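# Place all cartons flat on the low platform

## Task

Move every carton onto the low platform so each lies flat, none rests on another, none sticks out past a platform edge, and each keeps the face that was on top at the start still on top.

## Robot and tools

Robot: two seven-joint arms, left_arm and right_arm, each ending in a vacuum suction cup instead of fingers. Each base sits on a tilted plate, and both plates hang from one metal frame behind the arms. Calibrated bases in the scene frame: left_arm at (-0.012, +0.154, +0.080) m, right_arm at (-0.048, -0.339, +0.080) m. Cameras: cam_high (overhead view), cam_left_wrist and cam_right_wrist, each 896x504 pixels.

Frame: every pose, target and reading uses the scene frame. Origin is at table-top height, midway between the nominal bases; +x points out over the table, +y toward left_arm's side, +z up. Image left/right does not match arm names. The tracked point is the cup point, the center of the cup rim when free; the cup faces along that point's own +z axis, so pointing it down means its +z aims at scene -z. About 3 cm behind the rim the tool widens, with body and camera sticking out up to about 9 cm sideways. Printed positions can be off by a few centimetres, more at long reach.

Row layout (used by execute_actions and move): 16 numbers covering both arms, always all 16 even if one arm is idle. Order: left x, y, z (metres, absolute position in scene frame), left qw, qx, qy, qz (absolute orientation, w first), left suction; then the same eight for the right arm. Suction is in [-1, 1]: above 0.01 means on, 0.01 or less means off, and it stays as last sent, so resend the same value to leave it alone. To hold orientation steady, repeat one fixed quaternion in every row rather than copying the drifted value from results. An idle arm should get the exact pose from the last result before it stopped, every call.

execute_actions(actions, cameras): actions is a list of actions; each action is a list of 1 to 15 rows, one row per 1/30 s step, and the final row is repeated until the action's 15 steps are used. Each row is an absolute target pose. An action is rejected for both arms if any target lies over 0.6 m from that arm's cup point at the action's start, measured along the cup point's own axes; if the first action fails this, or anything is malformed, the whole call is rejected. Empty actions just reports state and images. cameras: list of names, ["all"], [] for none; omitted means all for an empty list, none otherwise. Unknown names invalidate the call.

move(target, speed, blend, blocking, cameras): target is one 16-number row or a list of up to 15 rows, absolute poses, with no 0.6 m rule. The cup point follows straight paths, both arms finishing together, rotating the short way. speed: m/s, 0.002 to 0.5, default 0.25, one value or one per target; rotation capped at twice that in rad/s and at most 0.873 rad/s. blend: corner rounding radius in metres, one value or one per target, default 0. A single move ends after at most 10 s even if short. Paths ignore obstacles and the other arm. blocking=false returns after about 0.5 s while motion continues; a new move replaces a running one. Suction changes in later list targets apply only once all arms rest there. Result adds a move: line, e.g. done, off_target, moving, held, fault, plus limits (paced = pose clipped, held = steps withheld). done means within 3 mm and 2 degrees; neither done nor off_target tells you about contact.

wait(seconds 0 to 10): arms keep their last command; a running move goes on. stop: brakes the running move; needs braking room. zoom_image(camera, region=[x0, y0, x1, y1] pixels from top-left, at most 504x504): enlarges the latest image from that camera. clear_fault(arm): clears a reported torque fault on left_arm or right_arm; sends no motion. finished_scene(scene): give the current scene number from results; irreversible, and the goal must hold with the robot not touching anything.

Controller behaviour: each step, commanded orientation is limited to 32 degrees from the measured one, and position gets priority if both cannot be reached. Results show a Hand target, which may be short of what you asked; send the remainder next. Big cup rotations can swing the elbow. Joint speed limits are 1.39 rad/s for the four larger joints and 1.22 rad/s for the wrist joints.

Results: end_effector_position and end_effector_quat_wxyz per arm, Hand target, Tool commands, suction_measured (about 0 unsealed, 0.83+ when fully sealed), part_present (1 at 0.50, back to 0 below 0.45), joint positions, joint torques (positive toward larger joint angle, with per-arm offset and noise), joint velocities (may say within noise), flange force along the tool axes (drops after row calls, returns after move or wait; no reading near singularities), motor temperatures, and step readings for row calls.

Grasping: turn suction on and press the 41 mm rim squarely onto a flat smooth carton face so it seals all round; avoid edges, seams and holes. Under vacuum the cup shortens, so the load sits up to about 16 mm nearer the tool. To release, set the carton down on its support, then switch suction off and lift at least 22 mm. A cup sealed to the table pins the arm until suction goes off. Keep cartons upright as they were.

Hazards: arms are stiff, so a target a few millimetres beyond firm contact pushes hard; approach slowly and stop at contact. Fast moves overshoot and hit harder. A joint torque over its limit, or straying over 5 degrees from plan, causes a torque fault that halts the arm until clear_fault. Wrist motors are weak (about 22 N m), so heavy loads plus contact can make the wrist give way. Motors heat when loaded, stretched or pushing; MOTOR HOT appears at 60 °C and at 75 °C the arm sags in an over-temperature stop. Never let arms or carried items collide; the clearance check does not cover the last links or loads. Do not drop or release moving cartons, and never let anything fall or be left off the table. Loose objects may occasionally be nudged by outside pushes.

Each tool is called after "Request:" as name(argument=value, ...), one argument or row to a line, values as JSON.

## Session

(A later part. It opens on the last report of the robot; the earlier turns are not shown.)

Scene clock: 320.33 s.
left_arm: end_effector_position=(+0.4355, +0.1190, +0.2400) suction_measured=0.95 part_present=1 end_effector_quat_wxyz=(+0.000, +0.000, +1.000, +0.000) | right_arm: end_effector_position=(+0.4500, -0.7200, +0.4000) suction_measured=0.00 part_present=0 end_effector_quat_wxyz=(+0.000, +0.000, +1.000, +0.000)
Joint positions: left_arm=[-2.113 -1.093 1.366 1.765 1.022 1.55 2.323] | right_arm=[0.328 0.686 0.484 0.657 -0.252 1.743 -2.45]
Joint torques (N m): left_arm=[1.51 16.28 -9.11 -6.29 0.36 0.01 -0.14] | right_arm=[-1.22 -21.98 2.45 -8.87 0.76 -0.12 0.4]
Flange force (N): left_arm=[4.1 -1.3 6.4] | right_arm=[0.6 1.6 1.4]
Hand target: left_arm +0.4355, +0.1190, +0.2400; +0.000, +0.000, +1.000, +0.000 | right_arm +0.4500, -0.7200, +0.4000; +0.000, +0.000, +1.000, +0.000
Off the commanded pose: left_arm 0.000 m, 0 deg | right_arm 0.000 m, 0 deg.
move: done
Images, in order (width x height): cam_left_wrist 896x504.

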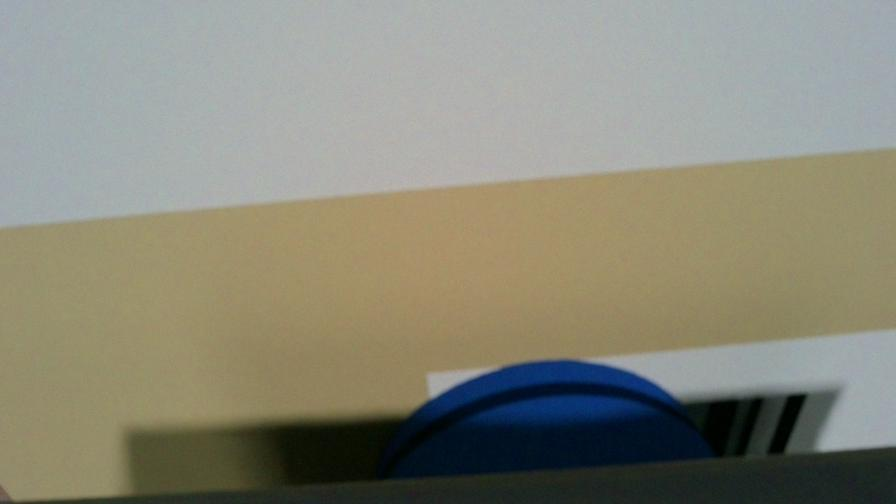

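Request:
move(
  target=[
    [0.4579,-0.2738,0.23,0,0,1,0,1,0.45,-0.72,0.40,0,0,1,0,0],
    [0.4579,-0.2738,0.14,0,0,1,0,1,0.45,-0.72,0.40,0,0,1,0,0],
  ],
  speed=[0.3,0.2],
  blend=[0.03,0],
  cameras=["cam_high","cam_left_wrist"],
)

Request:
zoom_image(
  camera="cam_high",
  region=[480, 140, 600, 260],
)

Scene clock: 368.50 s.
left_arm: end_effector_position=(+0.4579, -0.2739, +0.1401) suction_measured=0.95 part_present=1 end_effector_quat_wxyz=(+0.000, +0.000, +1.000, +0.000) | right_arm: end_effector_position=(+0.4500, -0.7200, +0.4000) suction_measured=0.00 part_present=0 end_effector_quat_wxyz=(+0.000, +0.000, +1.000, +0.000)
Joint positions: left_arm=[-1.898 -1.433 1.567 0.985 1.343 1.631 3.379] | right_arm=[0.328 0.686 0.484 0.657 -0.252 1.743 -2.45]
Joint torques (N m): left_arm=[2.08 27.19 -8.98 -3.44 0.17 0 -0.21] | right_arm=[-1.29 -22.02 2.48 -8.87 0.76 -0.18 0.42]
Flange force (N): left_arm=[6.7 4.3 6.9] | right_arm=[0.1 1.2 1.0]
Hand target: left_arm +0.4579, -0.2738, +0.1400; +0.000, +0.000, +1.000, +0.000 | right_arm +0.4500, -0.7200, +0.4000; +0.000, +0.000, +1.000, +0.000
Off the commanded pose: left_arm 0.000 m, 0 deg | right_arm 0.000 m, 0 deg.
move: done
Images, in order (width x height): cam_high 896x504, cam_left_wrist 896x504.

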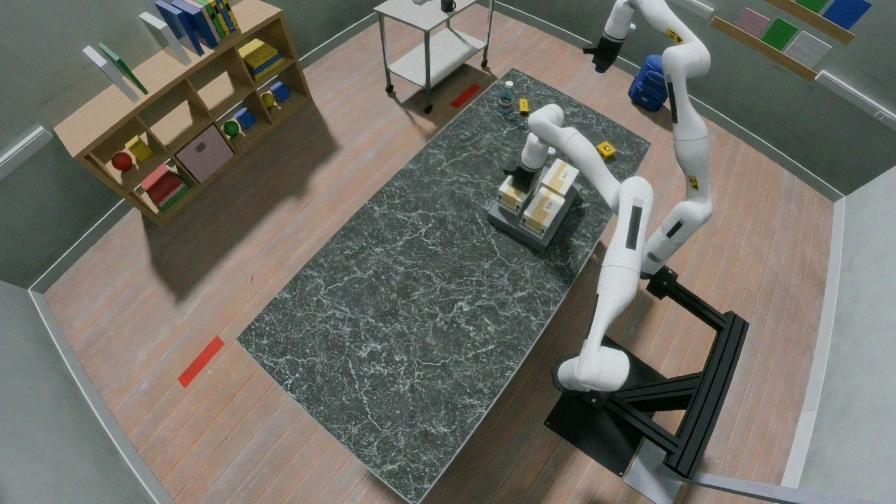

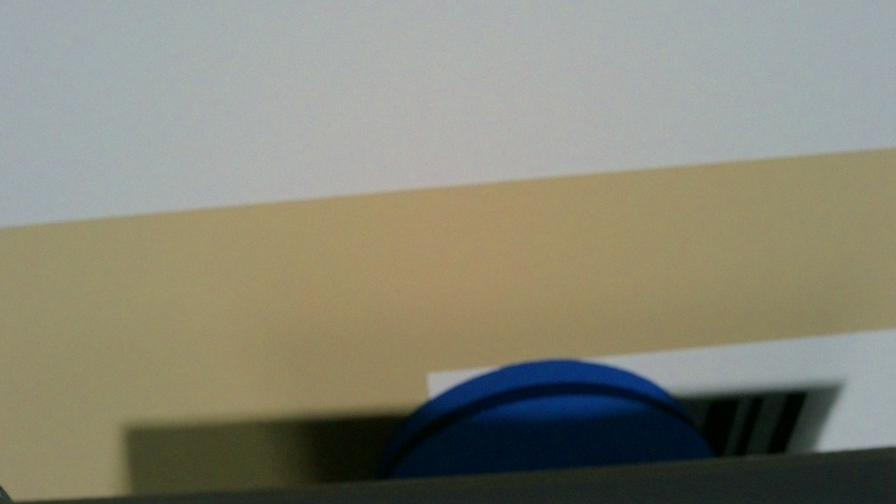

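Scaled by 4.200 from the camera's 896x504 image, which has a finer 1280x720 frame.

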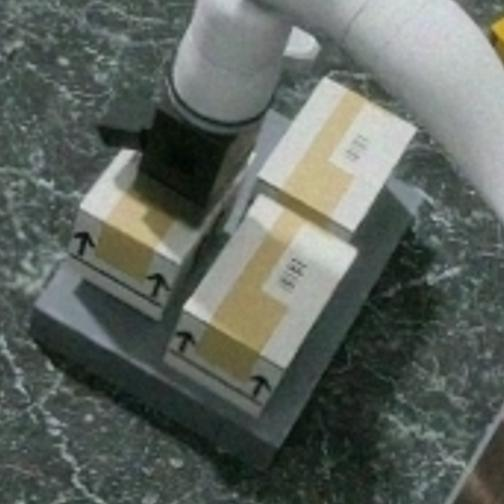

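Request:
move(
  target=[
    [0.4579,-0.2738,0.1208,0,0,1,0,1,0.45,-0.72,0.40,0,0,1,0,0],
  ],
  speed=[0.04],
  cameras=["cam_high"],
)

Request:
zoom_image(
  camera="cam_high",
  region=[480, 140, 600, 260],
)

Scene clock: 375.30 s.
left_arm: end_effector_position=(+0.4579, -0.2738, +0.1209) suction_measured=0.95 part_present=1 end_effector_quat_wxyz=(+0.000, +0.000, +1.000, +0.000) | right_arm: end_effector_position=(+0.4500, -0.7200, +0.4000) suction_measured=0.00 part_present=0 end_effector_quat_wxyz=(+0.000, +0.000, +1.000, +0.000)
Joint positions: left_arm=[-1.897 -1.459 1.578 1 1.358 1.604 3.37] | right_arm=[0.328 0.686 0.484 0.657 -0.252 1.743 -2.45]
Joint torques (N m): left_arm=[1.76 23.65 -7.36 -3.26 0.4 -0.31 -0.16] | right_arm=[-1.2 -22 2.56 -8.87 0.76 -0.16 0.43]
Flange force (N): left_arm=[8.0 5.9 0.1] | right_arm=[0.3 1.5 1.2]
Hand target: left_arm +0.4579, -0.2738, +0.1208; +0.000, +0.000, +1.000, +0.000 | right_arm +0.4500, -0.7200, +0.4000; +0.000, +0.000, +1.000, +0.000
Off the commanded pose: left_arm 0.000 m, 0 deg | right_arm 0.000 m, 0 deg.
move: done
Images, in order (width x height): cam_high 896x504.

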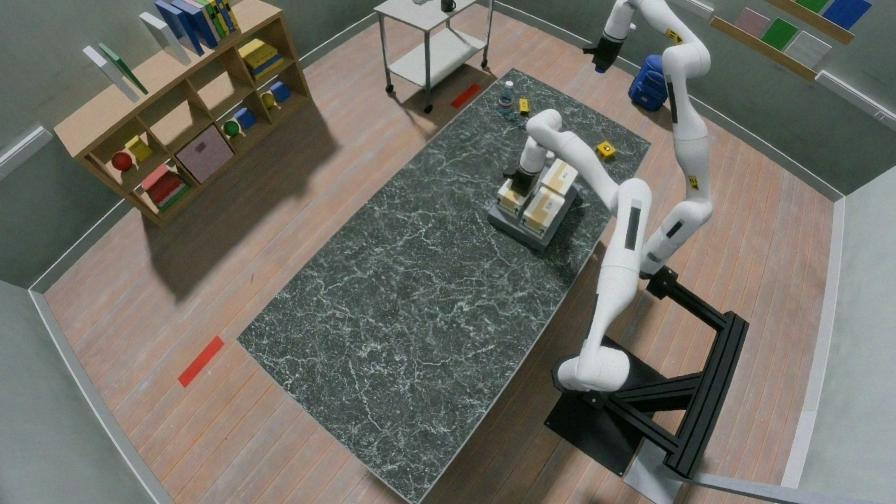

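Scaled by 4.200 from the camera's 896x504 image, which has a finer 1280x720 frame.

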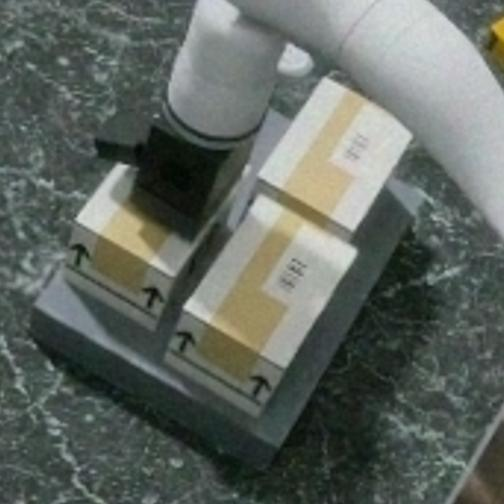

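Request:
move(
  target=[
    [0.4579,-0.2738,0.1209,0,0,1,0,0,0.45,-0.72,0.40,0,0,1,0,0],
    [0.4579,-0.2738,0.1219,0,0,1,0,0,0.45,-0.72,0.40,0,0,1,0,0],
    [0.4579,-0.2738,0.155,0,0,1,0,0,0.45,-0.72,0.40,0,0,1,0,0],
    [0.52,-0.18,0.36,0,0,1,0,0,0.45,-0.72,0.40,0,0,1,0,0],
  ],
  speed=[0.002,0.002,0.08,0.3],
  cameras=["cam_left_wrist","cam_high"],
)

Request:
zoom_image(
  camera="cam_left_wrist",
  region=[380, 40, 680, 240],
)

Request:
zoom_image(
  camera="cam_high",
  region=[480, 140, 600, 260],
)

Scene clock: 401.90 s.
left_arm: end_effector_position=(+0.5200, -0.1800, +0.3600) suction_measured=0.00 part_present=0 end_effector_quat_wxyz=(+0.000, +0.000, +1.000, +0.000) | right_arm: end_effector_position=(+0.4500, -0.7200, +0.4000) suction_measured=0.00 part_present=0 end_effector_quat_wxyz=(+0.000, +0.000, +1.000, +0.000)
Joint positions: left_arm=[-2.182 -1.113 1.508 0.563 1.237 1.974 3.421] | right_arm=[0.328 0.686 0.484 0.657 -0.252 1.743 -2.45]
Joint torques (N m): left_arm=[1.97 24.26 -4.62 -3.95 0.19 0.08 -0.22] | right_arm=[-1.27 -22 2.53 -8.87 0.78 -0.16 0.41]
Flange force (N): left_arm=no reading | right_arm=[0.3 1.3 1.2]
Hand target: left_arm +0.5200, -0.1800, +0.3600; +0.000, +0.000, +1.000, +0.000 | right_arm +0.4500, -0.7200, +0.4000; +0.000, +0.000, +1.000, +0.000
Off the commanded pose: left_arm 0.000 m, 0 deg | right_arm 0.000 m, 0 deg.
move: done
Images, in order (width x height): cam_high 896x504, cam_left_wrist 896x504.

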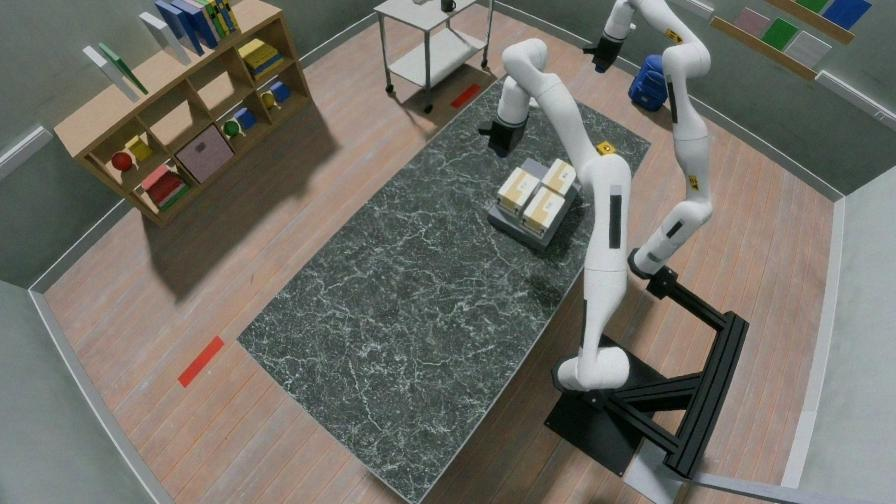

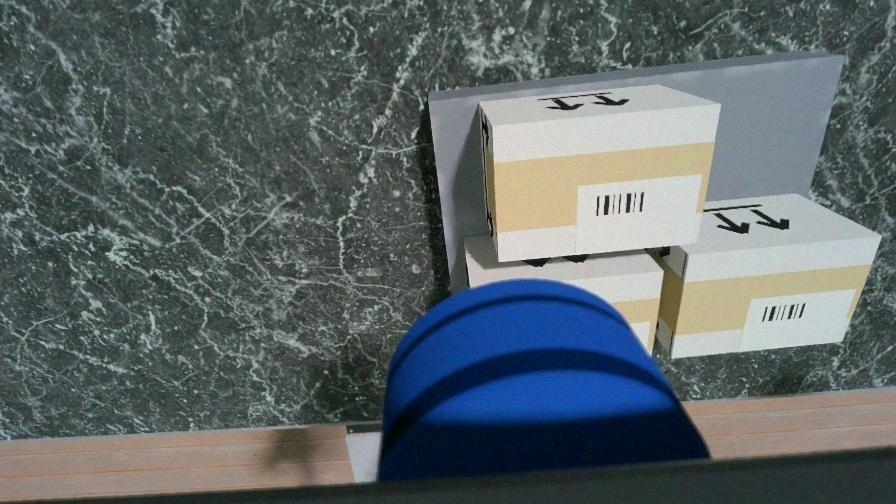

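Scaled by 1.680 from the camera's 896x504 image, which has a finer 1280x720 frame.

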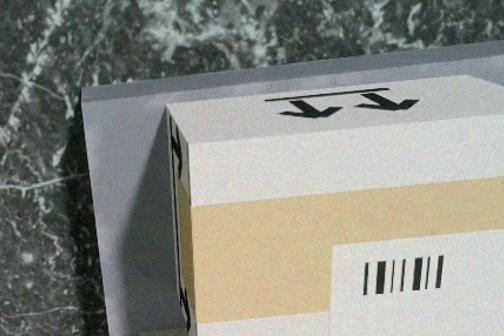

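Scaled by 4.200 from the camera's 896x504 image, which has a finer 1280x720 frame.

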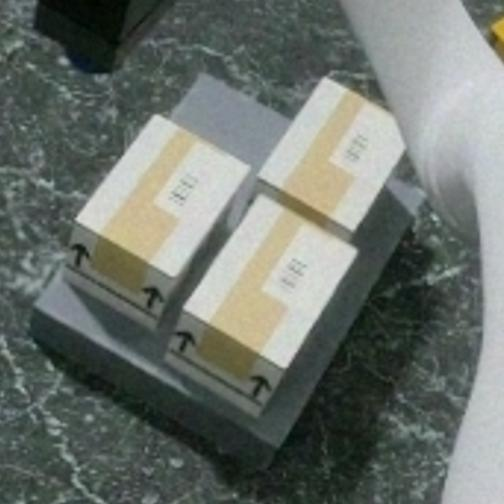

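Request:
zoom_image(
  camera="cam_left_wrist",
  region=[410, 180, 560, 300],
)

Request:
zoom_image(
  camera="cam_left_wrist",
  region=[620, 140, 896, 370],
)

Scaled by 3.360 from the camera's 896x504 image, which has a finer 1280x720 frame.

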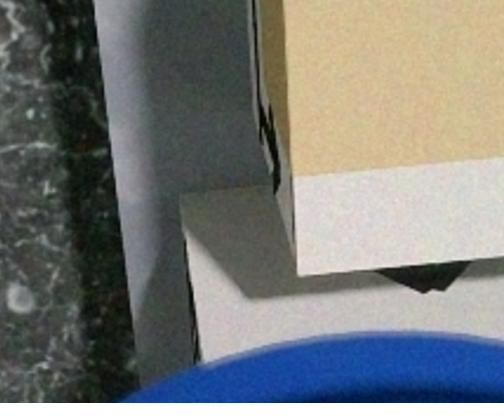

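Scaled by 1.826 from the camera's 896x504 image, which has a finer 1280x720 frame.

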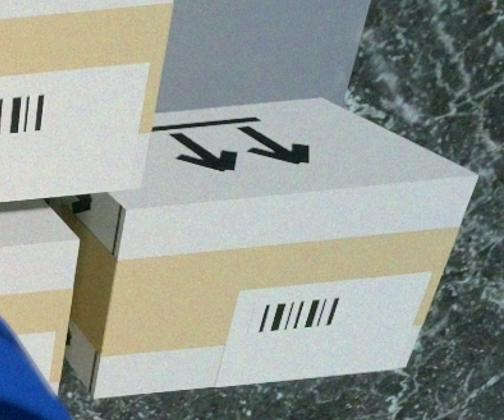

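Request:
finished_scene(
  scene=2,
)

The scene is finished: the task was done.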